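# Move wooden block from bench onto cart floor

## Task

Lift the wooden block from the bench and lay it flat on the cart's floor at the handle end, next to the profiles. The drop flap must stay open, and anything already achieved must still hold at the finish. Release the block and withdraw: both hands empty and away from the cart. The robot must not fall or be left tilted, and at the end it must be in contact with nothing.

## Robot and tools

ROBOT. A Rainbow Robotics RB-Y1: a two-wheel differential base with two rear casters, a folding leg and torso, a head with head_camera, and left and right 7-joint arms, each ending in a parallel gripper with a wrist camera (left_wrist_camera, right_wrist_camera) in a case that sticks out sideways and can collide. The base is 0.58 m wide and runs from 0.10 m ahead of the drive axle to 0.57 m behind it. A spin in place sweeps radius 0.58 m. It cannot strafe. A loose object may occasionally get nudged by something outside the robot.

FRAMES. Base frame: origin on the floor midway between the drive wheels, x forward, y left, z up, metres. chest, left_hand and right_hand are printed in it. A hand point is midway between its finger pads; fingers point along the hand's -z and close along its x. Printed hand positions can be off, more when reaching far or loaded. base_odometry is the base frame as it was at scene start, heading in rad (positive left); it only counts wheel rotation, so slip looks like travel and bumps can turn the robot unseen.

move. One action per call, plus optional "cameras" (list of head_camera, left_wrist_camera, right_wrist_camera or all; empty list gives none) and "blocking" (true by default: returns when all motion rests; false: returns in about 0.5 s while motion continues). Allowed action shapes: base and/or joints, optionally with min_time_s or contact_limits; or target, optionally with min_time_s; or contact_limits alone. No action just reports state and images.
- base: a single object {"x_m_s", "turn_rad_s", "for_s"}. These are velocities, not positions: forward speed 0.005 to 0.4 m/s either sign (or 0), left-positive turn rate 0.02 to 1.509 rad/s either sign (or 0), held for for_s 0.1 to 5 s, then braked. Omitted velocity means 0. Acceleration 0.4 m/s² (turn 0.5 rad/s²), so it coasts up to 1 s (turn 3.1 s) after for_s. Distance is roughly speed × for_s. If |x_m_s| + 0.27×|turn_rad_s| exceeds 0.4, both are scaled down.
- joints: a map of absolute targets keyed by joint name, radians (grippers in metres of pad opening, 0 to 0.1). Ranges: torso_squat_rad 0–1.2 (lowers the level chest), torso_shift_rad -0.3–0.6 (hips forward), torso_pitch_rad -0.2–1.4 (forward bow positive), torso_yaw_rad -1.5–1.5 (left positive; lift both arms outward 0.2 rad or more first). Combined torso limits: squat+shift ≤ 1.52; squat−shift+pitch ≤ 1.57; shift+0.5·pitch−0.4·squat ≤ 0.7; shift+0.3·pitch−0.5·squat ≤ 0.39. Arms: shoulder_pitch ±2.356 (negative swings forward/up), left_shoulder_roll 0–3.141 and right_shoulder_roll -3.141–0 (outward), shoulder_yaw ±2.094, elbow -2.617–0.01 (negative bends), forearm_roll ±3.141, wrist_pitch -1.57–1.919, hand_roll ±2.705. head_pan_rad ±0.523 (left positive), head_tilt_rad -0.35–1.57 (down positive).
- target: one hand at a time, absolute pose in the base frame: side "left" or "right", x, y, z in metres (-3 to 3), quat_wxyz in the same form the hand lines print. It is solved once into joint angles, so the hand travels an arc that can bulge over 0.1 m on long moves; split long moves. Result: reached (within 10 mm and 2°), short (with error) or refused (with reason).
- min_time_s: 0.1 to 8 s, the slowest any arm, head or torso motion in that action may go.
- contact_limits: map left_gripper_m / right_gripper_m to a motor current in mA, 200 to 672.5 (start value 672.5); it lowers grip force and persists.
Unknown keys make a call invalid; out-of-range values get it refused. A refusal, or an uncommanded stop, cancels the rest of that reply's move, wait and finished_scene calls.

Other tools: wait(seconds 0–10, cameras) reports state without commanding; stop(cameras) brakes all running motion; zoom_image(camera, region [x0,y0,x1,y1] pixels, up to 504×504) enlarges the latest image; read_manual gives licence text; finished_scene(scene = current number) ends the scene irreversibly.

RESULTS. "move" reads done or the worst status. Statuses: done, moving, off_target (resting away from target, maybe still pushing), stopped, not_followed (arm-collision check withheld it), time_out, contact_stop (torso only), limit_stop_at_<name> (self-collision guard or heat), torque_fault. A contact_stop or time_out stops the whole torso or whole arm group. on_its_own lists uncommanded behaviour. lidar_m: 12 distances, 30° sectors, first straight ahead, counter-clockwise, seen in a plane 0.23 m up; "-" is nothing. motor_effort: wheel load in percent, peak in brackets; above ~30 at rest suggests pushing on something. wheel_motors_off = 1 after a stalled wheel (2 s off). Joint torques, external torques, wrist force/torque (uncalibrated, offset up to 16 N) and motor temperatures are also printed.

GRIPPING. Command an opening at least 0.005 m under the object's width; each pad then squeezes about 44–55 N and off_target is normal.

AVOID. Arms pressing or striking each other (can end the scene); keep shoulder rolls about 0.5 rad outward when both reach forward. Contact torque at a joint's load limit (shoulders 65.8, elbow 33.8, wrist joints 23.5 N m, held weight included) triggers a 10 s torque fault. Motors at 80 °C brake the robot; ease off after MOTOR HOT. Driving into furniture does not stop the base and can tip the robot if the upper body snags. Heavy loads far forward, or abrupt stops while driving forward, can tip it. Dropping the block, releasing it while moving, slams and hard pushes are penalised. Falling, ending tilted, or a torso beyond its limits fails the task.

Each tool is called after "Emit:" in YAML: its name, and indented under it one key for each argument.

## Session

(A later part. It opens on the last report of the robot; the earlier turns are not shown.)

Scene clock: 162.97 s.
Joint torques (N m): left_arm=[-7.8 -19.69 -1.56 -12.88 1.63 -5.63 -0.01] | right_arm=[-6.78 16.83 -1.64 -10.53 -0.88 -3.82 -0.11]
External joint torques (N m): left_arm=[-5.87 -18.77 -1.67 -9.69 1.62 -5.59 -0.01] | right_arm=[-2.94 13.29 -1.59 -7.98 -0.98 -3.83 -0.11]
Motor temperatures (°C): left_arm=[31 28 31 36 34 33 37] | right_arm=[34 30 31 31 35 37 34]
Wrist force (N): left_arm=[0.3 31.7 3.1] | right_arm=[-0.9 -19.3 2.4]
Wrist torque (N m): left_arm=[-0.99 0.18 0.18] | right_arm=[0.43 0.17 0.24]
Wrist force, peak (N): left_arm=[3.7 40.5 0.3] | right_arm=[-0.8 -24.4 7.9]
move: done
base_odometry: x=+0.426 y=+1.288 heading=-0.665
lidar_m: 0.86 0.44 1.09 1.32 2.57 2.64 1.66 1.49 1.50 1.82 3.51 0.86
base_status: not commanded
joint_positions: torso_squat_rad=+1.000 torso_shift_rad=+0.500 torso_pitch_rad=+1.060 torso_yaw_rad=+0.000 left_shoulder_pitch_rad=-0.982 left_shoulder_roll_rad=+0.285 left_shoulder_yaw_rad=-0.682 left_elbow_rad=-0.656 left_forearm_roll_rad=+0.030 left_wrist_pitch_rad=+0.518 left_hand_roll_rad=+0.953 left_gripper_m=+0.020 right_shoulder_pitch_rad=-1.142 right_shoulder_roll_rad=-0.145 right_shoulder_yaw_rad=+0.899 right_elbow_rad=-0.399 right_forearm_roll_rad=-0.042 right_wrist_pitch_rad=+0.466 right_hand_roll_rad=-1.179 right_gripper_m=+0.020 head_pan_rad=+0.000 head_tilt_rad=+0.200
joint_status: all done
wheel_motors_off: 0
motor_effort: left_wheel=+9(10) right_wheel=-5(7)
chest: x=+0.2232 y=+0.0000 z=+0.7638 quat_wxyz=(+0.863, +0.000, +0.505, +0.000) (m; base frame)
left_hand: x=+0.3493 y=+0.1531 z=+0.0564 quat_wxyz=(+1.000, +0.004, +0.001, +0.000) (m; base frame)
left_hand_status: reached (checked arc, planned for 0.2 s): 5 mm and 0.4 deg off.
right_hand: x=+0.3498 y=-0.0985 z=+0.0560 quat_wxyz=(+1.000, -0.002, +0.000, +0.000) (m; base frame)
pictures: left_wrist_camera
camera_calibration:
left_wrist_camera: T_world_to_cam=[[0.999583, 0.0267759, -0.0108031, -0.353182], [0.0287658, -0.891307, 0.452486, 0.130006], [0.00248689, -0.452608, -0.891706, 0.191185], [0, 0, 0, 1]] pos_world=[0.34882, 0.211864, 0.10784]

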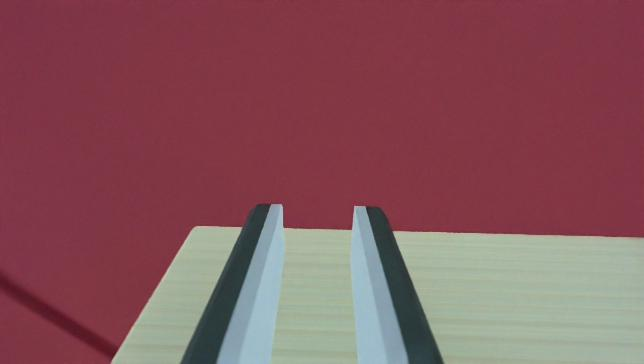

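Emit:
move:
  target: {"side":"right","x":0.35,"y":-0.083,"z":0.056,"quat_wxyz":[1,0,0,0]}
  cameras: []

Emit:
move:
  target: {"side":"left","x":0.35,"y":0.138,"z":0.056,"quat_wxyz":[1,0,0,0]}
  cameras: ["left_wrist_camera"]

Scene clock: 164.57 s.
Joint torques (N m): left_arm=[-8.3 -25.44 -2.42 -14.66 2.57 -6.83 0.12] | right_arm=[-15.44 39.06 -1.54 -23.74 -1.56 -9.26 -0.38]
External joint torques (N m): left_arm=[-6.37 -24.56 -2.54 -11.48 2.56 -6.79 0.12] | right_arm=[-11.2 34.81 -1.56 -21.7 -1.65 -9.27 -0.38]
Motor temperatures (°C): left_arm=[31 28 31 36 34 33 37] | right_arm=[34 30 31 31 35 37 34]
Wrist force (N): left_arm=[3.9 40.0 13.2] | right_arm=[-1.6 -45.3 -15.7]
Wrist torque (N m): left_arm=[-1.28 0.51 -0.28] | right_arm=[0.75 0.07 0.07]
Wrist force, peak (N): left_arm=[4.4 43.0 14.4] | right_arm=[-8.6 -53.1 24.7]
move: done
base_odometry: x=+0.426 y=+1.288 heading=-0.665
lidar_m: 0.87 0.46 1.08 1.30 2.58 2.62 1.66 1.49 1.50 1.82 3.49 0.85
base_status: not commanded
joint_positions: torso_squat_rad=+1.000 torso_shift_rad=+0.500 torso_pitch_rad=+1.059 torso_yaw_rad=+0.000 left_shoulder_pitch_rad=-0.982 left_shoulder_roll_rad=+0.287 left_shoulder_yaw_rad=-0.682 left_elbow_rad=-0.655 left_forearm_roll_rad=+0.030 left_wrist_pitch_rad=+0.518 left_hand_roll_rad=+0.953 left_gripper_m=+0.020 right_shoulder_pitch_rad=-1.186 right_shoulder_roll_rad=-0.083 right_shoulder_yaw_rad=+0.896 right_elbow_rad=-0.261 right_forearm_roll_rad=-0.033 right_wrist_pitch_rad=+0.405 right_hand_roll_rad=-1.194 right_gripper_m=+0.020 head_pan_rad=+0.000 head_tilt_rad=+0.200
joint_status: all done
wheel_motors_off: 0
motor_effort: left_wheel=+7(10) right_wheel=-2(8)
chest: x=+0.2231 y=+0.0000 z=+0.7639 quat_wxyz=(+0.863, +0.000, +0.505, +0.000) (m; base frame)
left_hand: x=+0.3495 y=+0.1542 z=+0.0563 quat_wxyz=(+1.000, +0.005, +0.001, +0.000) (m; base frame)
right_hand: x=+0.3491 y=-0.0931 z=+0.0555 quat_wxyz=(+1.000, -0.003, -0.001, +0.000) (m; base frame)
right_hand_status: reached (checked arc, as near as the solve gets, planned for 0.4 s): 10 mm and 0.4 deg off.
pictures: none
No camera images: "cameras" was empty.

Scene clock: 165.13 s.
Joint torques (N m): left_arm=[-12.99 -44.37 -5.33 -23.95 4.63 -12.45 0.53] | right_arm=[-15.95 43.22 -1.62 -26.6 -1.87 -10.55 -0.24]
External joint torques (N m): left_arm=[-10.84 -43.06 -5.4 -20.89 4.63 -12.43 0.53] | right_arm=[-11.7 39 -1.63 -24.56 -1.96 -10.56 -0.24]
Motor temperatures (°C): left_arm=[31 28 31 36 34 33 37] | right_arm=[34 30 31 31 35 37 34]
Wrist force (N): left_arm=[4.7 71.7 30.0] | right_arm=[-1.4 -51.8 -15.2]
Wrist torque (N m): left_arm=[-2.24 0.60 -0.25] | right_arm=[0.92 0.01 0.43]
Wrist force, peak (N): left_arm=[7.8 76.6 33.2] | right_arm=[-0.8 -53.4 -17.1]
move: short
base_odometry: x=+0.426 y=+1.288 heading=-0.665
lidar_m: 0.86 0.46 1.09 1.30 2.58 2.62 1.65 1.49 1.50 1.82 3.49 0.84
base_status: not commanded
joint_positions: torso_squat_rad=+1.000 torso_shift_rad=+0.500 torso_pitch_rad=+1.059 torso_yaw_rad=+0.001 left_shoulder_pitch_rad=-1.002 left_shoulder_roll_rad=+0.260 left_shoulder_yaw_rad=-0.682 left_elbow_rad=-0.611 left_forearm_roll_rad=+0.006 left_wrist_pitch_rad=+0.514 left_hand_roll_rad=+0.974 left_gripper_m=+0.020 right_shoulder_pitch_rad=-1.186 right_shoulder_roll_rad=-0.084 right_shoulder_yaw_rad=+0.896 right_elbow_rad=-0.261 right_forearm_roll_rad=-0.033 right_wrist_pitch_rad=+0.405 right_hand_roll_rad=-1.194 right_gripper_m=+0.020 head_pan_rad=+0.000 head_tilt_rad=+0.200
joint_status: all done
wheel_motors_off: 0
motor_effort: left_wheel=+9(10) right_wheel=-5(6)
chest: x=+0.2230 y=+0.0000 z=+0.7639 quat_wxyz=(+0.863, +0.000, +0.505, +0.000) (m; base frame)
left_hand: x=+0.3490 y=+0.1495 z=+0.0551 quat_wxyz=(+1.000, +0.009, +0.002, +0.000) (m; base frame)
left_hand_status: short (checked arc, planned for 0.2 s): 12 mm and 1.1 deg off.
right_hand: x=+0.3492 y=-0.0939 z=+0.0554 quat_wxyz=(+1.000, -0.004, -0.001, +0.000) (m; base frame)
pictures: left_wrist_camera
camera_calibration:
left_wrist_camera: T_world_to_cam=[[0.999559, 0.0273356, -0.0116212, -0.352794], [0.0296559, -0.896316, 0.442423, 0.128274], [0.0016776, -0.442573, -0.896731, 0.187434], [0, 0, 0, 1]] pos_world=[0.34852, 0.207571, 0.107227]

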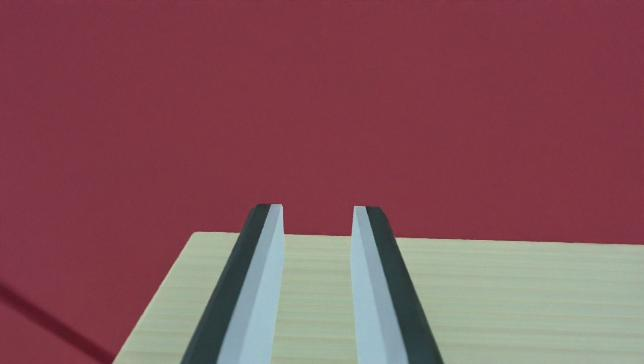

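Emit:
move:
  joints: {"torso_squat_rad":0.9,"torso_shift_rad":0.44}
  min_time_s: 2
  cameras: ["left_wrist_camera","right_wrist_camera"]

Scene clock: 169.00 s.
Joint torques (N m): left_arm=[-12.55 -41.73 -5.61 -24.19 4.73 -10.91 0.49] | right_arm=[-17 45.53 -1.71 -28.5 -2.43 -11.31 -0.63]
External joint torques (N m): left_arm=[-10.43 -40.38 -5.67 -21.12 4.72 -10.89 0.49] | right_arm=[-12.79 41.33 -1.73 -26.49 -2.52 -11.32 -0.63]
Motor temperatures (°C): left_arm=[31 29 31 37 34 34 37] | right_arm=[34 31 31 32 35 38 34]
Wrist force (N): left_arm=[5.7 57.4 -19.7] | right_arm=[-2.3 -55.8 -11.7]
Wrist torque (N m): left_arm=[-1.11 0.19 -0.75] | right_arm=[1.06 -0.09 0.86]
Wrist force, peak (N): left_arm=[4.0 72.6 30.4] | right_arm=[-2.3 -55.4 -19.6]
move: done
base_odometry: x=+0.426 y=+1.288 heading=-0.665
lidar_m: 0.87 0.46 1.10 1.31 2.58 2.62 1.66 1.49 1.50 1.82 3.50 0.85
base_status: not commanded
joint_positions: torso_squat_rad=+0.900 torso_shift_rad=+0.440 torso_pitch_rad=+1.060 torso_yaw_rad=+0.000 left_shoulder_pitch_rad=-1.002 left_shoulder_roll_rad=+0.260 left_shoulder_yaw_rad=-0.682 left_elbow_rad=-0.611 left_forearm_roll_rad=+0.006 left_wrist_pitch_rad=+0.513 left_hand_roll_rad=+0.974 left_gripper_m=+0.020 right_shoulder_pitch_rad=-1.186 right_shoulder_roll_rad=-0.084 right_shoulder_yaw_rad=+0.896 right_elbow_rad=-0.260 right_forearm_roll_rad=-0.033 right_wrist_pitch_rad=+0.405 right_hand_roll_rad=-1.194 right_gripper_m=+0.020 head_pan_rad=+0.000 head_tilt_rad=+0.200
joint_status: all done
wheel_motors_off: 0
motor_effort: left_wheel=+7(11) right_wheel=-6(6)
chest: x=+0.2274 y=+0.0000 z=+0.8253 quat_wxyz=(+0.863, +0.000, +0.506, +0.000) (m; base frame)
left_hand: x=+0.3524 y=+0.1486 z=+0.1163 quat_wxyz=(+1.000, +0.009, +0.002, +0.000) (m; base frame)
right_hand: x=+0.3526 y=-0.0949 z=+0.1165 quat_wxyz=(+1.000, -0.005, +0.000, +0.000) (m; base frame)
pictures: left_wrist_camera, right_wrist_camera
camera_calibration:
left_wrist_camera: T_world_to_cam=[[0.999548, 0.0271777, -0.0128222, -0.355421], [0.0300451, -0.895686, 0.443672, 0.0999383], [0.000573297, -0.443856, -0.896098, 0.242414], [0, 0, 0, 1]] pos_world=[0.352119, 0.20677, 0.16833]
right_wrist_camera: T_world_to_cam=[[-0.999241, -0.0284762, -0.0265936, 0.351496], [-0.0379474, 0.866079, 0.498465, 0.0646256], [0.0088377, 0.499096, -0.866502, 0.217427], [0, 0, 0, 1]] pos_world=[0.35176, -0.154479, 0.165535]

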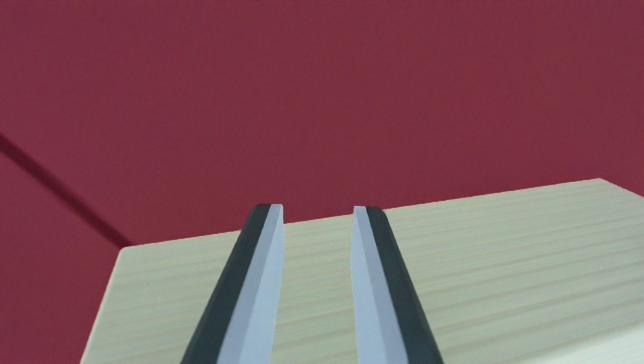

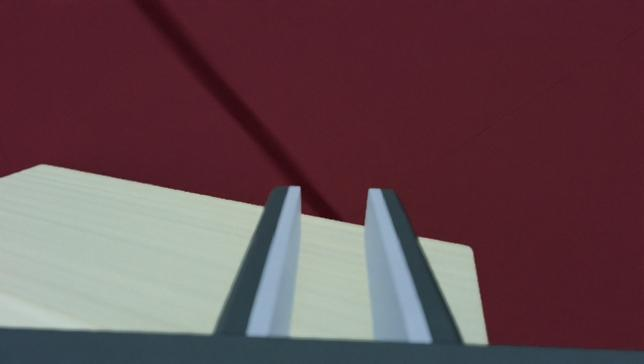

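Emit:
move:
  base: {"x_m_s":-0.1,"for_s":2.6}
  cameras: ["left_wrist_camera","head_camera"]

Scene clock: 173.00 s.
Joint torques (N m): left_arm=[-13.94 -40.79 -5.18 -24.32 4.61 -10.73 0.5] | right_arm=[-18.01 45.72 -1.42 -28.67 -2.57 -11.39 -0.73]
External joint torques (N m): left_arm=[-11.82 -39.43 -5.24 -21.26 4.6 -10.71 0.5] | right_arm=[-13.82 41.52 -1.44 -26.66 -2.66 -11.4 -0.73]
Motor temperatures (°C): left_arm=[31 29 31 37 34 34 37] | right_arm=[34 32 31 33 35 39 34]
Wrist force (N): left_arm=[6.0 58.0 -19.3] | right_arm=[-4.5 -55.7 -10.2]
Wrist torque (N m): left_arm=[-1.22 0.25 -0.73] | right_arm=[1.12 -0.07 0.90]
Wrist force, peak (N): left_arm=[4.8 58.7 -19.7] | right_arm=[-0.8 -56.1 -13.2]
move: done
base_odometry: x=+0.221 y=+1.448 heading=-0.664
lidar_m: 1.10 0.69 1.25 1.54 3.05 2.26 1.44 1.29 1.30 1.58 3.04 1.45
base_status: done (sent for 2.6 of 2.6 s)
joint_positions: torso_squat_rad=+0.900 torso_shift_rad=+0.440 torso_pitch_rad=+1.060 torso_yaw_rad=+0.000 left_shoulder_pitch_rad=-1.002 left_shoulder_roll_rad=+0.260 left_shoulder_yaw_rad=-0.682 left_elbow_rad=-0.611 left_forearm_roll_rad=+0.006 left_wrist_pitch_rad=+0.513 left_hand_roll_rad=+0.974 left_gripper_m=+0.020 right_shoulder_pitch_rad=-1.186 right_shoulder_roll_rad=-0.084 right_shoulder_yaw_rad=+0.896 right_elbow_rad=-0.260 right_forearm_roll_rad=-0.033 right_wrist_pitch_rad=+0.405 right_hand_roll_rad=-1.194 right_gripper_m=+0.020 head_pan_rad=+0.000 head_tilt_rad=+0.200
joint_status: not commanded
wheel_motors_off: 0
motor_effort: left_wheel=+12(27) right_wheel=-11(35)
chest: x=+0.2274 y=+0.0000 z=+0.8254 quat_wxyz=(+0.863, +0.000, +0.506, +0.000) (m; base frame)
left_hand: x=+0.3523 y=+0.1485 z=+0.1163 quat_wxyz=(+1.000, +0.009, +0.002, +0.000) (m; base frame)
right_hand: x=+0.3525 y=-0.0951 z=+0.1166 quat_wxyz=(+1.000, -0.005, +0.000, +0.000) (m; base frame)
pictures: head_camera, left_wrist_camera
camera_calibration:
head_camera: T_world_to_cam=[[-0.0179169, -0.999502, -0.0259934, 0.0300066], [-0.932958, 0.0260615, -0.359042, 0.761153], [0.35954, 0.0178178, -0.932959, 0.640126], [0, 0, 0, 1]] pos_world=[0.48051, -0.00125082, 0.871277]
left_wrist_camera: T_world_to_cam=[[0.999546, 0.0271733, -0.0130487, -0.355177], [0.0301416, -0.895626, 0.443785, 0.0997447], [0.000372372, -0.443977, -0.896038, 0.242545], [0, 0, 0, 1]] pos_world=[0.351919, 0.20667, 0.16843]

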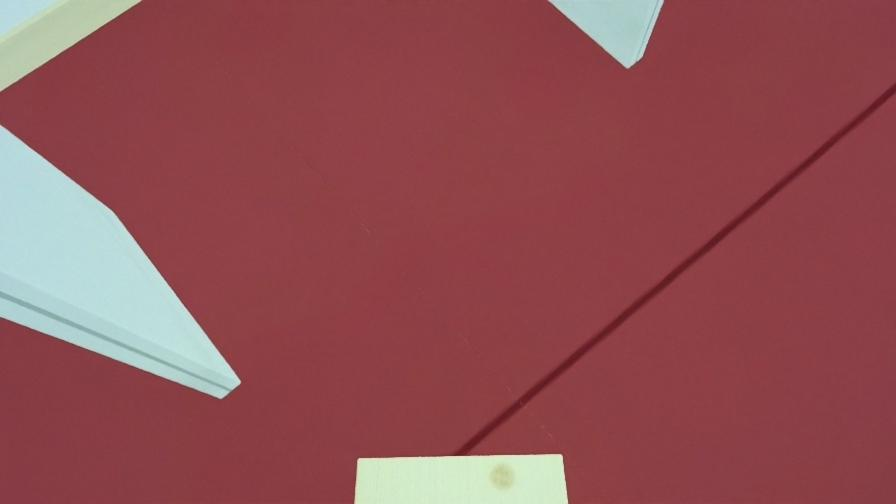

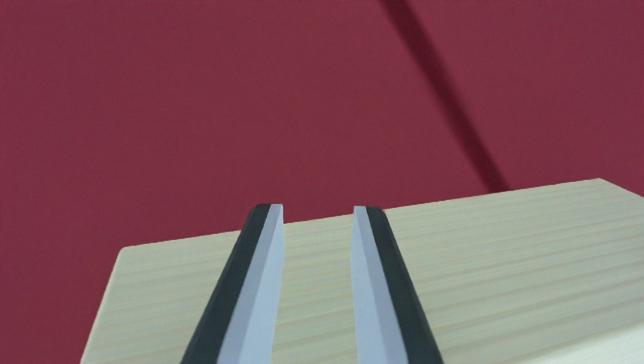

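Emit:
move:
  base: {"x_m_s":-0.12,"for_s":2.0}
  cameras: []

Emit:
move:
  joints: {"torso_squat_rad":0.75,"torso_shift_rad":0.37}
  min_time_s: 2
  cameras: ["left_wrist_camera","head_camera"]

Scene clock: 177.80 s.
Joint torques (N m): left_arm=[-13.92 -40.63 -5.16 -24.49 4.71 -10.66 0.53] | right_arm=[-18.49 46.26 -1.61 -28.48 -2.54 -11.48 -0.63]
External joint torques (N m): left_arm=[-11.8 -39.27 -5.22 -21.43 4.7 -10.64 0.53] | right_arm=[-14.29 42.06 -1.62 -26.47 -2.62 -11.49 -0.63]
Motor temperatures (°C): left_arm=[31 29 31 38 34 35 37] | right_arm=[34 32 31 34 35 39 34]
Wrist force (N): left_arm=[5.2 57.8 -19.7] | right_arm=[-5.0 -55.4 -10.2]
Wrist torque (N m): left_arm=[-1.19 0.23 -0.77] | right_arm=[1.13 -0.08 0.90]
Wrist force, peak (N): left_arm=[5.7 58.7 -20.1] | right_arm=[-1.9 -55.9 -13.1]
move: done
base_odometry: x=+0.032 y=+1.596 heading=-0.663
lidar_m: 1.34 0.89 1.45 1.74 3.47 1.92 1.24 1.11 1.12 1.37 2.59 1.66
base_status: done (sent for 2 of 2 s)
joint_positions: torso_squat_rad=+0.900 torso_shift_rad=+0.440 torso_pitch_rad=+1.060 torso_yaw_rad=+0.000 left_shoulder_pitch_rad=-1.002 left_shoulder_roll_rad=+0.259 left_shoulder_yaw_rad=-0.682 left_elbow_rad=-0.611 left_forearm_roll_rad=+0.006 left_wrist_pitch_rad=+0.513 left_hand_roll_rad=+0.974 left_gripper_m=+0.020 right_shoulder_pitch_rad=-1.186 right_shoulder_roll_rad=-0.084 right_shoulder_yaw_rad=+0.896 right_elbow_rad=-0.260 right_forearm_roll_rad=-0.033 right_wrist_pitch_rad=+0.405 right_hand_roll_rad=-1.194 right_gripper_m=+0.020 head_pan_rad=+0.000 head_tilt_rad=+0.200
joint_status: not commanded
wheel_motors_off: 0
motor_effort: left_wheel=+13(25) right_wheel=-12(35)
chest: x=+0.2273 y=+0.0000 z=+0.8254 quat_wxyz=(+0.863, +0.000, +0.506, +0.000) (m; base frame)
left_hand: x=+0.3523 y=+0.1485 z=+0.1164 quat_wxyz=(+1.000, +0.009, +0.002, +0.000) (m; base frame)
right_hand: x=+0.3525 y=-0.0952 z=+0.1166 quat_wxyz=(+1.000, -0.005, +0.000, +0.000) (m; base frame)
pictures: none
No camera images: "cameras" was empty.

Scene clock: 180.10 s.
Joint torques (N m): left_arm=[-12.53 -35.64 -5.18 -22.68 4.51 -9.59 0.63] | right_arm=[-17.81 42.32 -1.34 -25.67 -2.38 -10.1 -0.72]
External joint torques (N m): left_arm=[-10.4 -34.24 -5.23 -19.61 4.5 -9.57 0.63] | right_arm=[-13.61 38.09 -1.36 -23.64 -2.47 -10.11 -0.71]
Motor temperatures (°C): left_arm=[31 29 31 38 34 35 37] | right_arm=[34 33 31 34 35 40 34]
Wrist force (N): left_arm=[4.5 47.9 -21.0] | right_arm=[-3.9 -45.0 -15.2]
Wrist torque (N m): left_arm=[-0.24 0.22 -0.66] | right_arm=[0.24 -0.16 0.77]
Wrist force, peak (N): left_arm=[6.7 57.8 -21.6] | right_arm=[-3.5 -54.9 -16.7]
move: done
base_odometry: x=+0.032 y=+1.596 heading=-0.663
lidar_m: 1.35 0.91 1.45 1.76 3.46 1.94 1.23 1.10 1.11 1.36 2.59 1.66
base_status: not commanded
joint_positions: torso_squat_rad=+0.750 torso_shift_rad=+0.370 torso_pitch_rad=+1.061 torso_yaw_rad=+0.000 left_shoulder_pitch_rad=-1.002 left_shoulder_roll_rad=+0.258 left_shoulder_yaw_rad=-0.682 left_elbow_rad=-0.611 left_forearm_roll_rad=+0.006 left_wrist_pitch_rad=+0.513 left_hand_roll_rad=+0.974 left_gripper_m=+0.020 right_shoulder_pitch_rad=-1.186 right_shoulder_roll_rad=-0.084 right_shoulder_yaw_rad=+0.896 right_elbow_rad=-0.261 right_forearm_roll_rad=-0.033 right_wrist_pitch_rad=+0.405 right_hand_roll_rad=-1.194 right_gripper_m=+0.020 head_pan_rad=+0.000 head_tilt_rad=+0.200
joint_status: all done
wheel_motors_off: 0
motor_effort: left_wheel=+12(14) right_wheel=-12(15)
chest: x=+0.2273 y=+0.0000 z=+0.9091 quat_wxyz=(+0.863, +0.000, +0.506, +0.000) (m; base frame)
left_hand: x=+0.3522 y=+0.1472 z=+0.2002 quat_wxyz=(+1.000, +0.008, +0.002, +0.000) (m; base frame)
right_hand: x=+0.3523 y=-0.0940 z=+0.2004 quat_wxyz=(+1.000, -0.004, +0.000, +0.000) (m; base frame)
pictures: head_camera, left_wrist_camera
camera_calibration:
head_camera: T_world_to_cam=[[-0.0179225, -0.999502, -0.0259885, 0.0321802], [-0.933037, 0.0260609, -0.358834, 0.791045], [0.359333, 0.017817, -0.933039, 0.718391], [0, 0, 0, 1]] pos_world=[0.48051, -0.00125082, 0.954978]
left_wrist_camera: T_world_to_cam=[[0.999549, 0.0271031, -0.0129687, -0.353962], [0.0300423, -0.894733, 0.445591, 0.0610115], [0.000473389, -0.445779, -0.895143, 0.317166], [0, 0, 0, 1]] pos_world=[0.351819, 0.205568, 0.252132]

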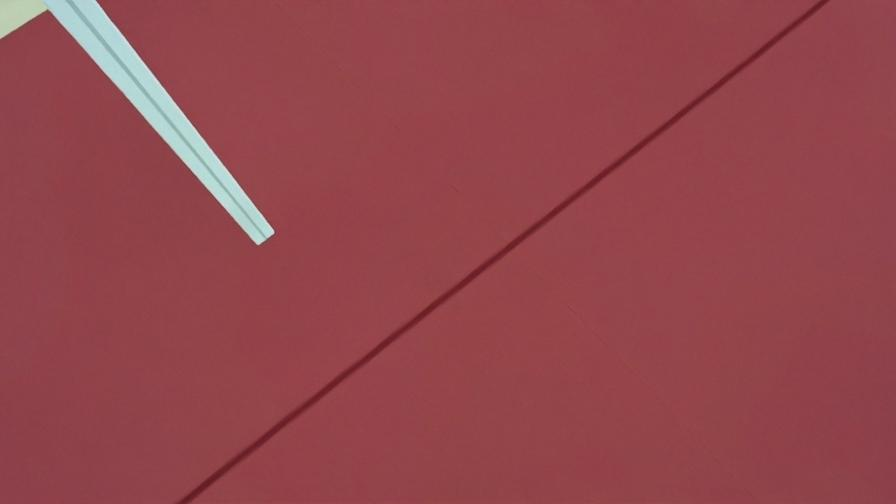

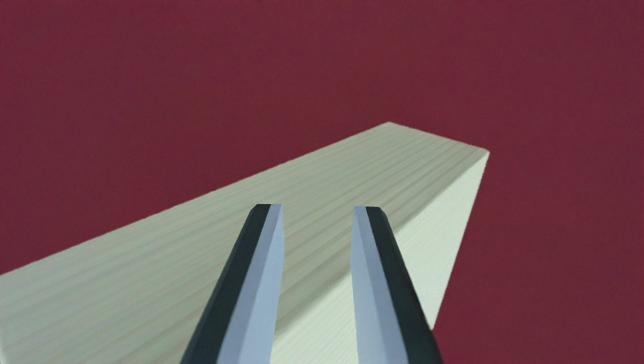

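Emit:
move:
  joints: {"torso_squat_rad":0.66,"torso_shift_rad":0.335}
  min_time_s: 2
  cameras: ["left_wrist_camera","right_wrist_camera"]

Scene clock: 185.50 s.
Joint torques (N m): left_arm=[-2.91 -3.32 -0.37 -3.89 0.21 -0.52 0.21] | right_arm=[-5.72 7.08 -1.2 -2.65 -0.32 -0.12 -0.3]
External joint torques (N m): left_arm=[-0.66 -1.65 -0.4 -0.69 0.19 -0.46 0.21] | right_arm=[-1.4 2.56 -1.23 -0.47 -0.4 -0.09 -0.3]
Motor temperatures (°C): left_arm=[31 30 31 38 34 35 37] | right_arm=[34 33 31 34 35 40 34]
Wrist force (N): left_arm=[0.8 1.4 -7.5] | right_arm=[0.4 2.6 -5.0]
Wrist torque (N m): left_arm=[-0.31 0.18 0.05] | right_arm=[-0.26 0.13 -0.06]
Wrist force, peak (N): left_arm=[5.0 48.9 -20.5] | right_arm=[-2.7 -45.4 -16.2]
move: done
base_odometry: x=+0.032 y=+1.596 heading=-0.663
lidar_m: 1.34 0.91 1.45 1.76 3.46 1.95 1.23 1.10 1.12 1.35 2.60 1.65
base_status: not commanded
joint_positions: torso_squat_rad=+0.660 torso_shift_rad=+0.335 torso_pitch_rad=+1.060 torso_yaw_rad=+0.000 left_shoulder_pitch_rad=-1.005 left_shoulder_roll_rad=+0.250 left_shoulder_yaw_rad=-0.683 left_elbow_rad=-0.616 left_forearm_roll_rad=+0.007 left_wrist_pitch_rad=+0.511 left_hand_roll_rad=+0.974 left_gripper_m=+0.020 right_shoulder_pitch_rad=-1.189 right_shoulder_roll_rad=-0.075 right_shoulder_yaw_rad=+0.896 right_elbow_rad=-0.267 right_forearm_roll_rad=-0.034 right_wrist_pitch_rad=+0.402 right_hand_roll_rad=-1.194 right_gripper_m=+0.020 head_pan_rad=+0.000 head_tilt_rad=+0.200
joint_status: all done
wheel_motors_off: 0
motor_effort: left_wheel=+10(12) right_wheel=-10(14)
chest: x=+0.2237 y=+0.0001 z=+0.9540 quat_wxyz=(+0.863, +0.000, +0.506, +0.000) (m; base frame)
left_hand: x=+0.3501 y=+0.1384 z=+0.2462 quat_wxyz=(+1.000, +0.000, +0.000, +0.000) (m; base frame)
right_hand: x=+0.3500 y=-0.0839 z=+0.2470 quat_wxyz=(+1.000, +0.005, -0.002, +0.000) (m; base frame)
pictures: left_wrist_camera, right_wrist_camera
camera_calibration:
left_wrist_camera: T_world_to_cam=[[0.999587, 0.0270871, -0.00961548, -0.351866], [0.0284787, -0.888056, 0.458852, 0.0289621], [0.00388988, -0.458936, -0.888461, 0.353443], [0, 0, 0, 1]] pos_world=[0.349521, 0.197459, 0.297347]
right_wrist_camera: T_world_to_cam=[[-0.999128, -0.0288417, -0.0301836, 0.353509], [-0.0402681, 0.856576, 0.514448, -0.0140517], [0.011017, 0.515214, -0.85699, 0.323232], [0, 0, 0, 1]] pos_world=[0.349074, -0.144301, 0.294905]

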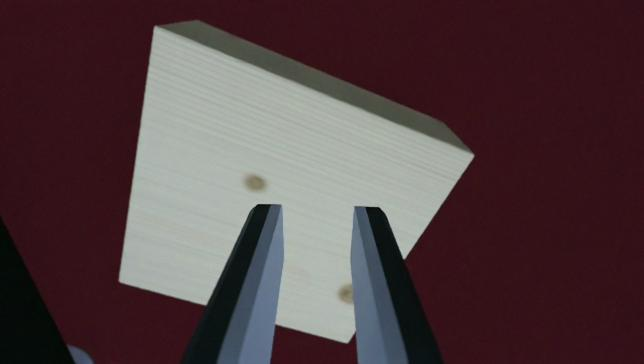

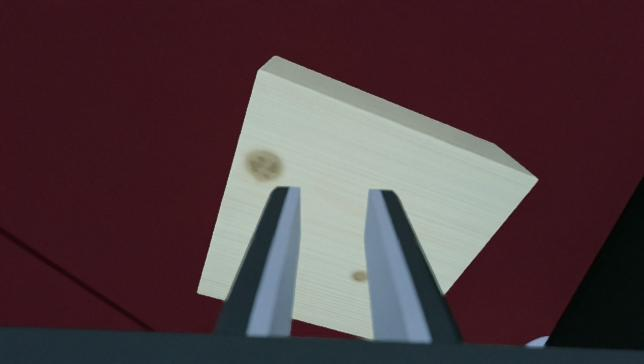

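Emit:
move:
  joints: {"torso_squat_rad":0.3,"torso_shift_rad":0.15,"head_tilt_rad":0.3}
  cameras: ["head_camera"]

Scene clock: 195.13 s.
Joint torques (N m): left_arm=[-2.61 -3 -0.35 -3.78 0.14 -0.65 0.29] | right_arm=[-5.17 6.99 -1.61 -2.48 -0.35 0.08 -0.36]
External joint torques (N m): left_arm=[-0.35 -1.33 -0.38 -0.57 0.13 -0.59 0.29] | right_arm=[-0.83 2.47 -1.64 -0.3 -0.43 0.11 -0.36]
Motor temperatures (°C): left_arm=[31 29 31 37 34 34 37] | right_arm=[34 32 31 33 35 39 34]
Wrist force (N): left_arm=[0.8 2.0 -7.2] | right_arm=[0.2 2.3 -5.2]
Wrist torque (N m): left_arm=[-0.39 0.17 0.07] | right_arm=[-0.23 0.13 -0.09]
Wrist force, peak (N): left_arm=[0.8 1.7 -8.6] | right_arm=[0.1 2.3 -5.8]
move: done
base_odometry: x=+0.032 y=+1.596 heading=-0.663
lidar_m: 1.34 0.89 1.44 1.74 3.45 1.95 1.24 1.11 1.11 1.35 2.59 1.66
base_status: not commanded
joint_positions: torso_squat_rad=+0.300 torso_shift_rad=+0.150 torso_pitch_rad=+1.060 torso_yaw_rad=+0.000 left_shoulder_pitch_rad=-1.005 left_shoulder_roll_rad=+0.250 left_shoulder_yaw_rad=-0.683 left_elbow_rad=-0.616 left_forearm_roll_rad=+0.007 left_wrist_pitch_rad=+0.511 left_hand_roll_rad=+0.974 left_gripper_m=+0.020 right_shoulder_pitch_rad=-1.189 right_shoulder_roll_rad=-0.075 right_shoulder_yaw_rad=+0.896 right_elbow_rad=-0.267 right_forearm_roll_rad=-0.034 right_wrist_pitch_rad=+0.402 right_hand_roll_rad=-1.194 right_gripper_m=+0.020 head_pan_rad=+0.000 head_tilt_rad=+0.300
joint_status: all done
wheel_motors_off: 0
motor_effort: left_wheel=+12(15) right_wheel=-10(16)
chest: x=+0.1418 y=+0.0001 z=+1.0930 quat_wxyz=(+0.863, +0.000, +0.506, +0.000) (m; base frame)
left_hand: x=+0.2683 y=+0.1383 z=+0.3853 quat_wxyz=(+1.000, +0.000, +0.000, +0.000) (m; base frame)
right_hand: x=+0.2683 y=-0.0837 z=+0.3861 quat_wxyz=(+1.000, +0.005, -0.002, +0.000) (m; base frame)
pictures: head_camera
camera_calibration:
head_camera: T_world_to_cam=[[-0.0204118, -0.999502, -0.0240813, 0.0340062], [-0.964044, 0.0260594, -0.264461, 0.676776], [0.264957, 0.0178173, -0.964096, 0.988012], [0, 0, 0, 1]] pos_world=[0.391355, -0.00125082, 1.13234]

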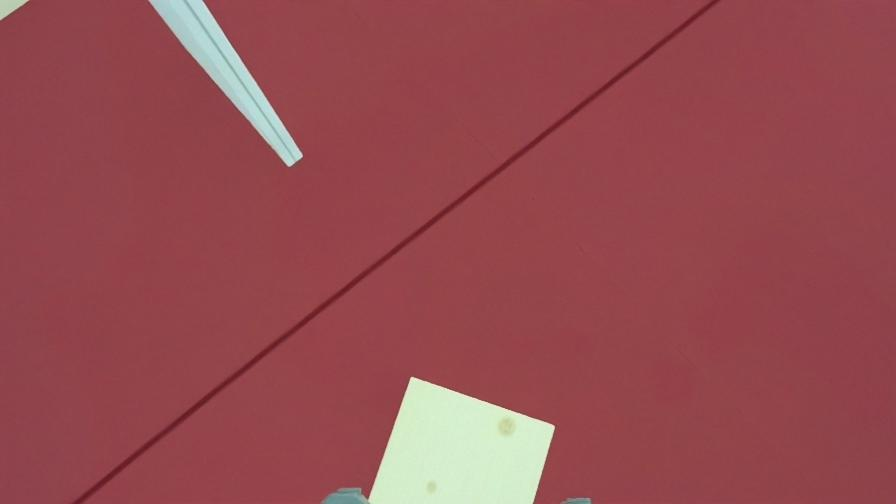

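Emit:
move:
  base: {"x_m_s":-0.2,"for_s":1.25}
  cameras: []

Emit:
move:
  base: {"turn_rad_s":0.5,"for_s":1.678}
  cameras: []

Emit:
move:
  base: {"x_m_s":0.2,"for_s":1.11}
  cameras: []

Emit:
move:
  base: {"turn_rad_s":-0.5,"for_s":2.37}
  cameras: ["head_camera"]

Scene clock: 201.87 s.
Joint torques (N m): left_arm=[-2.39 -2.81 -0.04 -3.38 0.15 -0.45 0.27] | right_arm=[-4.59 6.65 -1.22 -2.48 -0.3 -0.18 -0.34]
External joint torques (N m): left_arm=[-0.13 -1.13 -0.07 -0.17 0.14 -0.4 0.27] | right_arm=[-0.25 2.13 -1.25 -0.29 -0.38 -0.15 -0.34]
Motor temperatures (°C): left_arm=[31 29 31 37 34 34 37] | right_arm=[34 32 31 33 35 38 34]
Wrist force (N): left_arm=[0.5 1.4 -7.6] | right_arm=[-0.2 2.3 -5.2]
Wrist torque (N m): left_arm=[-0.36 0.15 0.08] | right_arm=[-0.23 0.08 -0.07]
Wrist force, peak (N): left_arm=[1.7 0.7 -8.7] | right_arm=[-0.3 2.8 -5.7]
move: done
base_odometry: x=-0.168 y=+1.752 heading=-0.662
lidar_m: 1.58 1.15 1.66 2.01 3.84 1.58 1.01 0.90 0.92 1.13 2.18 1.88
base_status: done (sent for 1.27 of 1.27 s)
joint_positions: torso_squat_rad=+0.300 torso_shift_rad=+0.150 torso_pitch_rad=+1.060 torso_yaw_rad=+0.000 left_shoulder_pitch_rad=-1.005 left_shoulder_roll_rad=+0.250 left_shoulder_yaw_rad=-0.683 left_elbow_rad=-0.616 left_forearm_roll_rad=+0.007 left_wrist_pitch_rad=+0.511 left_hand_roll_rad=+0.974 left_gripper_m=+0.020 right_shoulder_pitch_rad=-1.189 right_shoulder_roll_rad=-0.075 right_shoulder_yaw_rad=+0.896 right_elbow_rad=-0.267 right_forearm_roll_rad=-0.034 right_wrist_pitch_rad=+0.402 right_hand_roll_rad=-1.194 right_gripper_m=+0.020 head_pan_rad=+0.000 head_tilt_rad=+0.300
joint_status: not commanded
wheel_motors_off: 0
motor_effort: left_wheel=+12(28) right_wheel=-10(35)
chest: x=+0.1418 y=+0.0001 z=+1.0930 quat_wxyz=(+0.863, +0.000, +0.506, +0.000) (m; base frame)
left_hand: x=+0.2684 y=+0.1382 z=+0.3853 quat_wxyz=(+1.000, +0.000, +0.000, +0.000) (m; base frame)
right_hand: x=+0.2684 y=-0.0837 z=+0.3861 quat_wxyz=(+1.000, +0.005, -0.002, +0.000) (m; base frame)
pictures: none
No camera images: "cameras" was empty.

Scene clock: 204.87 s.
Joint torques (N m): left_arm=[-2.14 -2.63 0.06 -3.35 0.17 -0.51 0.27] | right_arm=[-4.68 6.55 -1.5 -2.32 -0.31 0.02 -0.35]
External joint torques (N m): left_arm=[0.13 -0.95 0.03 -0.14 0.15 -0.45 0.27] | right_arm=[-0.34 2.03 -1.53 -0.14 -0.39 0.05 -0.35]
Motor temperatures (°C): left_arm=[31 29 31 37 34 34 37] | right_arm=[34 32 31 33 35 38 34]
Wrist force (N): left_arm=[0.2 1.4 -7.7] | right_arm=[-0.2 2.4 -4.9]
Wrist torque (N m): left_arm=[-0.38 0.12 0.05] | right_arm=[-0.24 0.08 -0.08]
Wrist force, peak (N): left_arm=[0.9 2.5 -8.5] | right_arm=[0.1 2.9 -5.7]
move: done
base_odometry: x=-0.168 y=+1.752 heading=+0.171
lidar_m: 1.61 1.80 2.77 2.35 1.14 0.91 0.90 0.99 1.54 2.27 1.59 1.14
base_status: done (sent for 1.67 of 1.67 s)
joint_positions: torso_squat_rad=+0.300 torso_shift_rad=+0.150 torso_pitch_rad=+1.060 torso_yaw_rad=+0.000 left_shoulder_pitch_rad=-1.005 left_shoulder_roll_rad=+0.250 left_shoulder_yaw_rad=-0.683 left_elbow_rad=-0.616 left_forearm_roll_rad=+0.007 left_wrist_pitch_rad=+0.511 left_hand_roll_rad=+0.974 left_gripper_m=+0.020 right_shoulder_pitch_rad=-1.189 right_shoulder_roll_rad=-0.075 right_shoulder_yaw_rad=+0.896 right_elbow_rad=-0.267 right_forearm_roll_rad=-0.034 right_wrist_pitch_rad=+0.402 right_hand_roll_rad=-1.194 right_gripper_m=+0.020 head_pan_rad=+0.000 head_tilt_rad=+0.300
joint_status: not commanded
wheel_motors_off: 0
motor_effort: left_wheel=-2(24) right_wheel=+14(35)
chest: x=+0.1418 y=+0.0001 z=+1.0930 quat_wxyz=(+0.863, +0.000, +0.506, +0.000) (m; base frame)
left_hand: x=+0.2684 y=+0.1382 z=+0.3853 quat_wxyz=(+1.000, +0.000, +0.000, +0.000) (m; base frame)
right_hand: x=+0.2684 y=-0.0837 z=+0.3861 quat_wxyz=(+1.000, +0.005, -0.002, +0.000) (m; base frame)
pictures: none
No camera images: "cameras" was empty.

Scene clock: 206.80 s.
Joint torques (N m): left_arm=[-2.11 -2.63 -0.15 -3.29 0.18 -0.49 0.29] | right_arm=[-4.47 6.82 -1.45 -2.16 -0.29 -0.09 -0.28]
External joint torques (N m): left_arm=[0.16 -0.96 -0.17 -0.08 0.16 -0.43 0.29] | right_arm=[-0.13 2.29 -1.47 0.02 -0.37 -0.06 -0.28]
Motor temperatures (°C): left_arm=[31 29 31 37 34 33 37] | right_arm=[34 31 31 33 35 38 34]
Wrist force (N): left_arm=[1.6 1.3 -7.8] | right_arm=[0.1 2.3 -4.7]
Wrist torque (N m): left_arm=[-0.32 0.27 0.07] | right_arm=[-0.24 0.10 -0.08]
Wrist force, peak (N): left_arm=[1.1 1.9 -8.4] | right_arm=[0.1 2.4 -5.7]
move: done
base_odometry: x=+0.049 y=+1.789 heading=+0.170
lidar_m: 1.41 1.55 2.40 2.92 1.40 1.12 1.11 1.24 1.90 1.83 1.47 0.96
base_status: done (sent for 1.1 of 1.1 s)
joint_positions: torso_squat_rad=+0.300 torso_shift_rad=+0.150 torso_pitch_rad=+1.060 torso_yaw_rad=+0.000 left_shoulder_pitch_rad=-1.005 left_shoulder_roll_rad=+0.250 left_shoulder_yaw_rad=-0.683 left_elbow_rad=-0.616 left_forearm_roll_rad=+0.007 left_wrist_pitch_rad=+0.511 left_hand_roll_rad=+0.974 left_gripper_m=+0.020 right_shoulder_pitch_rad=-1.189 right_shoulder_roll_rad=-0.075 right_shoulder_yaw_rad=+0.896 right_elbow_rad=-0.267 right_forearm_roll_rad=-0.034 right_wrist_pitch_rad=+0.402 right_hand_roll_rad=-1.194 right_gripper_m=+0.020 head_pan_rad=+0.000 head_tilt_rad=+0.300
joint_status: not commanded
wheel_motors_off: 0
motor_effort: left_wheel=-2(26) right_wheel=+3(44)
chest: x=+0.1419 y=+0.0001 z=+1.0930 quat_wxyz=(+0.863, +0.000, +0.506, +0.000) (m; base frame)
left_hand: x=+0.2684 y=+0.1382 z=+0.3853 quat_wxyz=(+1.000, +0.000, +0.000, +0.000) (m; base frame)
right_hand: x=+0.2685 y=-0.0836 z=+0.3861 quat_wxyz=(+1.000, +0.005, -0.002, +0.000) (m; base frame)
pictures: none
No camera images: "cameras" was empty.

Scene clock: 210.50 s.
Joint torques (N m): left_arm=[-2.04 -2.4 -0.03 -3.33 0.01 -0.46 0.22] | right_arm=[-4.32 6.87 -1.72 -2.09 -0.26 0.04 -0.28]
External joint torques (N m): left_arm=[0.22 -0.73 -0.06 -0.12 0 -0.4 0.22] | right_arm=[0.02 2.35 -1.75 0.1 -0.34 0.06 -0.28]
Motor temperatures (°C): left_arm=[30 29 31 37 34 33 37] | right_arm=[34 31 31 32 35 38 34]
Wrist force (N): left_arm=[0.9 1.9 -6.9] | right_arm=[0.6 2.2 -5.1]
Wrist torque (N m): left_arm=[-0.36 0.20 0.07] | right_arm=[-0.22 0.17 -0.06]
Wrist force, peak (N): left_arm=[0.8 2.0 -8.4] | right_arm=[0.0 2.9 -5.6]
move: done
base_odometry: x=+0.049 y=+1.789 heading=-1.012
lidar_m: 1.49 0.96 1.41 1.48 2.04 3.80 1.63 1.19 1.13 1.18 1.58 2.64
base_status: done (sent for 2.37 of 2.37 s)
joint_positions: torso_squat_rad=+0.300 torso_shift_rad=+0.150 torso_pitch_rad=+1.060 torso_yaw_rad=+0.000 left_shoulder_pitch_rad=-1.005 left_shoulder_roll_rad=+0.250 left_shoulder_yaw_rad=-0.683 left_elbow_rad=-0.616 left_forearm_roll_rad=+0.007 left_wrist_pitch_rad=+0.511 left_hand_roll_rad=+0.974 left_gripper_m=+0.020 right_shoulder_pitch_rad=-1.189 right_shoulder_roll_rad=-0.075 right_shoulder_yaw_rad=+0.896 right_elbow_rad=-0.267 right_forearm_roll_rad=-0.034 right_wrist_pitch_rad=+0.402 right_hand_roll_rad=-1.194 right_gripper_m=+0.020 head_pan_rad=+0.000 head_tilt_rad=+0.300
joint_status: not commanded
wheel_motors_off: 0
motor_effort: left_wheel=+15(25) right_wheel=-4(34)
chest: x=+0.1419 y=+0.0001 z=+1.0930 quat_wxyz=(+0.863, +0.000, +0.506, +0.000) (m; base frame)
left_hand: x=+0.2684 y=+0.1382 z=+0.3853 quat_wxyz=(+1.000, +0.000, +0.000, +0.000) (m; base frame)
right_hand: x=+0.2685 y=-0.0836 z=+0.3861 quat_wxyz=(+1.000, +0.005, -0.002, +0.000) (m; base frame)
pictures: head_camera
camera_calibration:
head_camera: T_world_to_cam=[[-0.0204144, -0.999502, -0.0240803, 0.0340082], [-0.96407, 0.02606, -0.264368, 0.676776], [0.264863, 0.0178182, -0.964121, 0.988052], [0, 0, 0, 1]] pos_world=[0.391455, -0.00125082, 1.13234]

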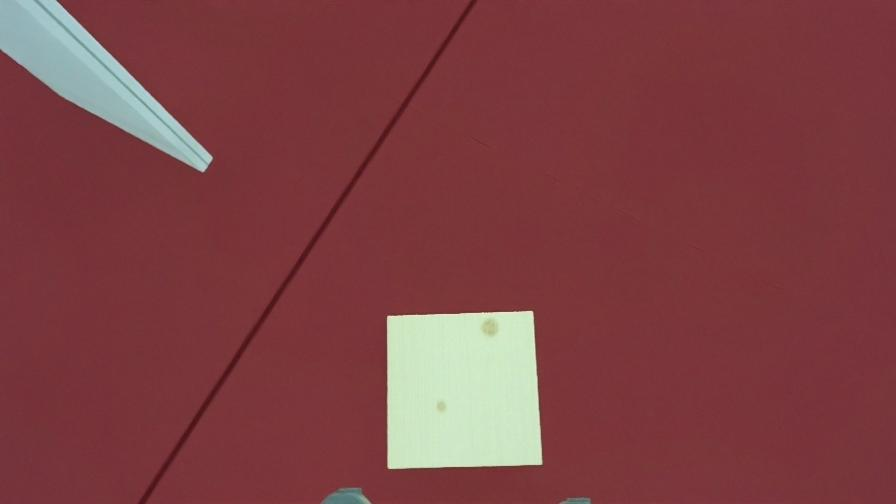

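Emit:
move:
  joints: {"left_shoulder_roll_rad":0.40,"right_shoulder_roll_rad":-0.30,"left_gripper_m":0.0,"right_gripper_m":0.0}
  base: {"x_m_s":0.1,"for_s":0.4}
  cameras: []

Emit:
move:
  joints: {"torso_squat_rad":1.0,"torso_shift_rad":0.5}
  min_time_s: 3
  cameras: []

Emit:
move:
  target: {"side":"left","x":0.345,"y":0.165,"z":0.060,"quat_wxyz":[1,0,0,0]}
  cameras: []

Emit:
move:
  target: {"side":"right","x":0.345,"y":-0.12,"z":0.060,"quat_wxyz":[1,0,0,0]}
  cameras: ["left_wrist_camera","right_wrist_camera"]

Scene clock: 215.63 s.
Joint torques (N m): left_arm=[-1.88 1.03 0.9 -2.29 -0.06 -0.27 0.29] | right_arm=[-3.95 0.15 -1.77 -0.51 -0.06 0.34 -0.3]
External joint torques (N m): left_arm=[0.33 -1.53 0.19 -0.1 0.03 -0.4 0.29] | right_arm=[0.53 2.05 -1.41 -0.12 -0.22 0.04 -0.3]
Motor temperatures (°C): left_arm=[30 29 31 37 34 33 37] | right_arm=[34 31 31 32 35 38 34]
Wrist force (N): left_arm=[0.9 0.5 -7.2] | right_arm=[-0.2 3.5 -4.8]
Wrist torque (N m): left_arm=[-0.20 0.25 0.08] | right_arm=[-0.29 0.12 -0.09]
Wrist force, peak (N): left_arm=[1.4 1.3 -8.5] | right_arm=[-0.4 4.0 -5.5]
move: done
base_odometry: x=+0.070 y=+1.755 heading=-1.012
lidar_m: 1.43 0.92 1.38 1.47 2.02 3.84 1.66 1.20 1.15 1.20 1.62 2.59
base_status: done (sent for 0.4 of 0.4 s)
joint_positions: torso_squat_rad=+0.300 torso_shift_rad=+0.150 torso_pitch_rad=+1.060 torso_yaw_rad=+0.000 left_shoulder_pitch_rad=-1.005 left_shoulder_roll_rad=+0.400 left_shoulder_yaw_rad=-0.683 left_elbow_rad=-0.616 left_forearm_roll_rad=+0.007 left_wrist_pitch_rad=+0.511 left_hand_roll_rad=+0.974 left_gripper_m=+0.000 right_shoulder_pitch_rad=-1.189 right_shoulder_roll_rad=-0.300 right_shoulder_yaw_rad=+0.896 right_elbow_rad=-0.267 right_forearm_roll_rad=-0.034 right_wrist_pitch_rad=+0.402 right_hand_roll_rad=-1.194 right_gripper_m=+0.000 head_pan_rad=+0.000 head_tilt_rad=+0.300
joint_status: all done
wheel_motors_off: 0
motor_effort: left_wheel=+4(46) right_wheel=-1(22)
chest: x=+0.1419 y=+0.0001 z=+1.0930 quat_wxyz=(+0.863, +0.000, +0.506, +0.000) (m; base frame)
left_hand: x=+0.3006 y=+0.2446 z=+0.3843 quat_wxyz=(+0.997, +0.072, -0.021, -0.006) (m; base frame)
right_hand: x=+0.3237 y=-0.2458 z=+0.3804 quat_wxyz=(+0.994, -0.102, -0.038, -0.011) (m; base frame)
pictures: none
No camera images: "cameras" was empty.

Scene clock: 218.97 s.
Joint torques (N m): left_arm=[-2.01 1 1.34 -2.44 -0.08 -0.19 0.27] | right_arm=[-3.92 0.27 -1.43 -0.71 -0.13 0.24 -0.33]
External joint torques (N m): left_arm=[0.2 -1.57 0.62 -0.25 0.01 -0.32 0.27] | right_arm=[0.56 2.14 -1.06 -0.32 -0.29 -0.06 -0.34]
Motor temperatures (°C): left_arm=[30 29 31 37 34 33 37] | right_arm=[34 31 31 32 35 38 34]
Wrist force (N): left_arm=[0.2 0.7 -7.8] | right_arm=[-0.1 3.6 -4.9]
Wrist torque (N m): left_arm=[-0.30 0.12 0.07] | right_arm=[-0.31 0.13 -0.09]
Wrist force, peak (N): left_arm=[0.3 0.0 -8.7] | right_arm=[-0.4 3.7 -5.9]
move: done
base_odometry: x=+0.070 y=+1.755 heading=-1.012
lidar_m: 1.46 0.92 1.39 1.45 2.01 3.84 1.66 1.19 1.15 1.20 1.62 2.58
base_status: not commanded
joint_positions: torso_squat_rad=+1.000 torso_shift_rad=+0.500 torso_pitch_rad=+1.060 torso_yaw_rad=+0.000 left_shoulder_pitch_rad=-1.005 left_shoulder_roll_rad=+0.400 left_shoulder_yaw_rad=-0.683 left_elbow_rad=-0.616 left_forearm_roll_rad=+0.007 left_wrist_pitch_rad=+0.511 left_hand_roll_rad=+0.974 left_gripper_m=+0.000 right_shoulder_pitch_rad=-1.189 right_shoulder_roll_rad=-0.300 right_shoulder_yaw_rad=+0.896 right_elbow_rad=-0.267 right_forearm_roll_rad=-0.034 right_wrist_pitch_rad=+0.402 right_hand_roll_rad=-1.194 right_gripper_m=+0.000 head_pan_rad=+0.000 head_tilt_rad=+0.300
joint_status: all done
wheel_motors_off: 0
motor_effort: left_wheel=+8(9) right_wheel=-5(5)
chest: x=+0.2233 y=+0.0000 z=+0.7637 quat_wxyz=(+0.863, +0.000, +0.506, +0.000) (m; base frame)
left_hand: x=+0.3819 y=+0.2446 z=+0.0550 quat_wxyz=(+0.997, +0.072, -0.021, -0.006) (m; base frame)
right_hand: x=+0.4050 y=-0.2458 z=+0.0510 quat_wxyz=(+0.994, -0.101, -0.038, -0.011) (m; base frame)
pictures: none
No camera images: "cameras" was empty.

Scene clock: 219.70 s.
Joint torques (N m): left_arm=[-1.64 0.01 0.72 -3.13 -0.1 -0.03 -0.21] | right_arm=[-3.92 -0.49 -1.72 -0.16 -0.15 0.39 -0.31]
External joint torques (N m): left_arm=[-0.39 0.08 0.52 0.25 -0.12 0.03 -0.21] | right_arm=[0.56 1.38 -1.36 0.24 -0.31 0.09 -0.31]
Motor temperatures (°C): left_arm=[30 29 31 37 34 33 37] | right_arm=[34 31 31 32 35 38 34]
Wrist force (N): left_arm=[0.8 1.5 -7.7] | right_arm=[-0.1 3.1 -5.2]
Wrist torque (N m): left_arm=[-0.34 0.21 0.08] | right_arm=[-0.26 0.13 -0.08]
Wrist force, peak (N): left_arm=[2.2 2.4 -8.3] | right_arm=[0.0 3.7 -5.4]
move: done
base_odometry: x=+0.070 y=+1.755 heading=-1.012
lidar_m: 1.45 0.92 1.38 1.46 2.02 3.84 1.65 1.20 1.15 1.20 1.64 2.57
base_status: not commanded
joint_positions: torso_squat_rad=+1.000 torso_shift_rad=+0.500 torso_pitch_rad=+1.060 torso_yaw_rad=+0.000 left_shoulder_pitch_rad=-0.938 left_shoulder_roll_rad=+0.339 left_shoulder_yaw_rad=-0.700 left_elbow_rad=-0.745 left_forearm_roll_rad=+0.053 left_wrist_pitch_rad=+0.532 left_hand_roll_rad=+0.951 left_gripper_m=+0.000 right_shoulder_pitch_rad=-1.189 right_shoulder_roll_rad=-0.300 right_shoulder_yaw_rad=+0.896 right_elbow_rad=-0.267 right_forearm_roll_rad=-0.034 right_wrist_pitch_rad=+0.402 right_hand_roll_rad=-1.194 right_gripper_m=+0.000 head_pan_rad=+0.000 head_tilt_rad=+0.300
joint_status: all done
wheel_motors_off: 0
motor_effort: left_wheel=+7(9) right_wheel=-3(7)
chest: x=+0.2233 y=+0.0000 z=+0.7637 quat_wxyz=(+0.863, +0.000, +0.506, +0.000) (m; base frame)
left_hand: x=+0.3450 y=+0.1648 z=+0.0597 quat_wxyz=(+1.000, +0.000, +0.000, +0.000) (m; base frame)
left_hand_status: reached (checked arc, planned for 0.4 s): 0 mm and 0.0 deg off.
right_hand: x=+0.4050 y=-0.2456 z=+0.0510 quat_wxyz=(+0.994, -0.101, -0.038, -0.011) (m; base frame)
pictures: none
No camera images: "cameras" was empty.

Scene clock: 220.73 s.
Joint torques (N m): left_arm=[-1.37 -0.68 1.01 -3.02 -0.04 0 -0.18] | right_arm=[-2.62 2.84 0.08 -3.09 -0.15 0.08 0.1]
External joint torques (N m): left_arm=[-0.11 -0.6 0.81 0.36 -0.06 0.06 -0.18] | right_arm=[0.13 0.93 0.25 0.08 -0.26 0.06 0.1]
Motor temperatures (°C): left_arm=[30 29 31 37 34 33 37] | right_arm=[34 31 31 32 35 38 34]
Wrist force (N): left_arm=[0.7 1.4 -7.7] | right_arm=[-0.2 2.5 -5.2]
Wrist torque (N m): left_arm=[-0.33 0.19 0.08] | right_arm=[-0.24 0.11 -0.06]
Wrist force, peak (N): left_arm=[0.0 1.6 -8.3] | right_arm=[-0.8 4.0 -5.5]
move: done
base_odometry: x=+0.070 y=+1.755 heading=-1.012
lidar_m: 1.53 0.93 1.38 1.46 2.02 3.84 1.67 1.20 1.14 1.20 1.64 2.57
base_status: not commanded
joint_positions: torso_squat_rad=+1.000 torso_shift_rad=+0.500 torso_pitch_rad=+1.060 torso_yaw_rad=+0.000 left_shoulder_pitch_rad=-0.938 left_shoulder_roll_rad=+0.339 left_shoulder_yaw_rad=-0.700 left_elbow_rad=-0.745 left_forearm_roll_rad=+0.053 left_wrist_pitch_rad=+0.532 left_hand_roll_rad=+0.951 left_gripper_m=+0.000 right_shoulder_pitch_rad=-1.056 right_shoulder_roll_rad=-0.260 right_shoulder_yaw_rad=+0.901 right_elbow_rad=-0.622 right_forearm_roll_rad=-0.055 right_wrist_pitch_rad=+0.551 right_hand_roll_rad=-1.159 right_gripper_m=+0.000 head_pan_rad=+0.000 head_tilt_rad=+0.300
joint_status: all done
wheel_motors_off: 0
motor_effort: left_wheel=+7(8) right_wheel=-4(7)
chest: x=+0.2233 y=+0.0000 z=+0.7637 quat_wxyz=(+0.863, +0.000, +0.506, +0.000) (m; base frame)
left_hand: x=+0.3451 y=+0.1649 z=+0.0597 quat_wxyz=(+1.000, +0.000, +0.000, +0.000) (m; base frame)
right_hand: x=+0.3450 y=-0.1199 z=+0.0594 quat_wxyz=(+1.000, -0.004, +0.003, +0.000) (m; base frame)
right_hand_status: reached (checked arc, planned for 0.7 s): 1 mm and 0.5 deg off.
pictures: left_wrist_camera, right_wrist_camera
camera_calibration:
left_wrist_camera: T_world_to_cam=[[0.999598, 0.0269235, -0.008865, -0.349434], [0.0279867, -0.887835, 0.459309, 0.138418], [0.00449555, -0.459373, -0.888232, 0.199747], [0, 0, 0, 1]] pos_world=[0.344522, 0.224058, 0.110747]
right_wrist_camera: T_world_to_cam=[[-0.999359, -0.0295089, -0.0202637, 0.341212], [-0.0356901, 0.864996, 0.500507, 0.113309], [0.0027586, 0.50091, -0.865495, 0.182729], [0, 0, 0, 1]] pos_world=[0.344534, -0.179473, 0.108353]

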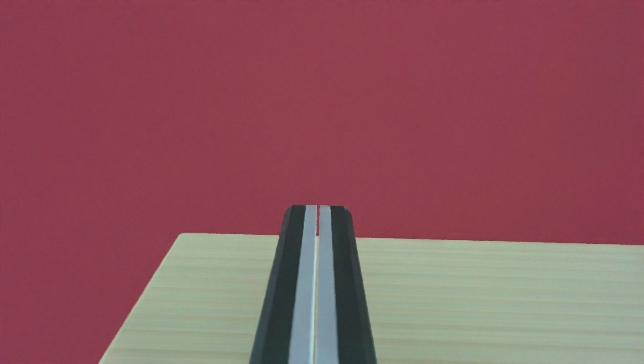

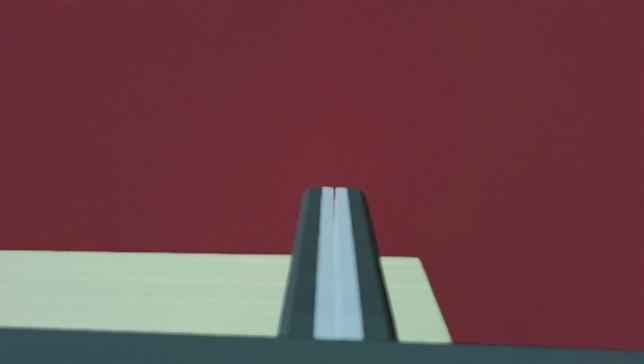

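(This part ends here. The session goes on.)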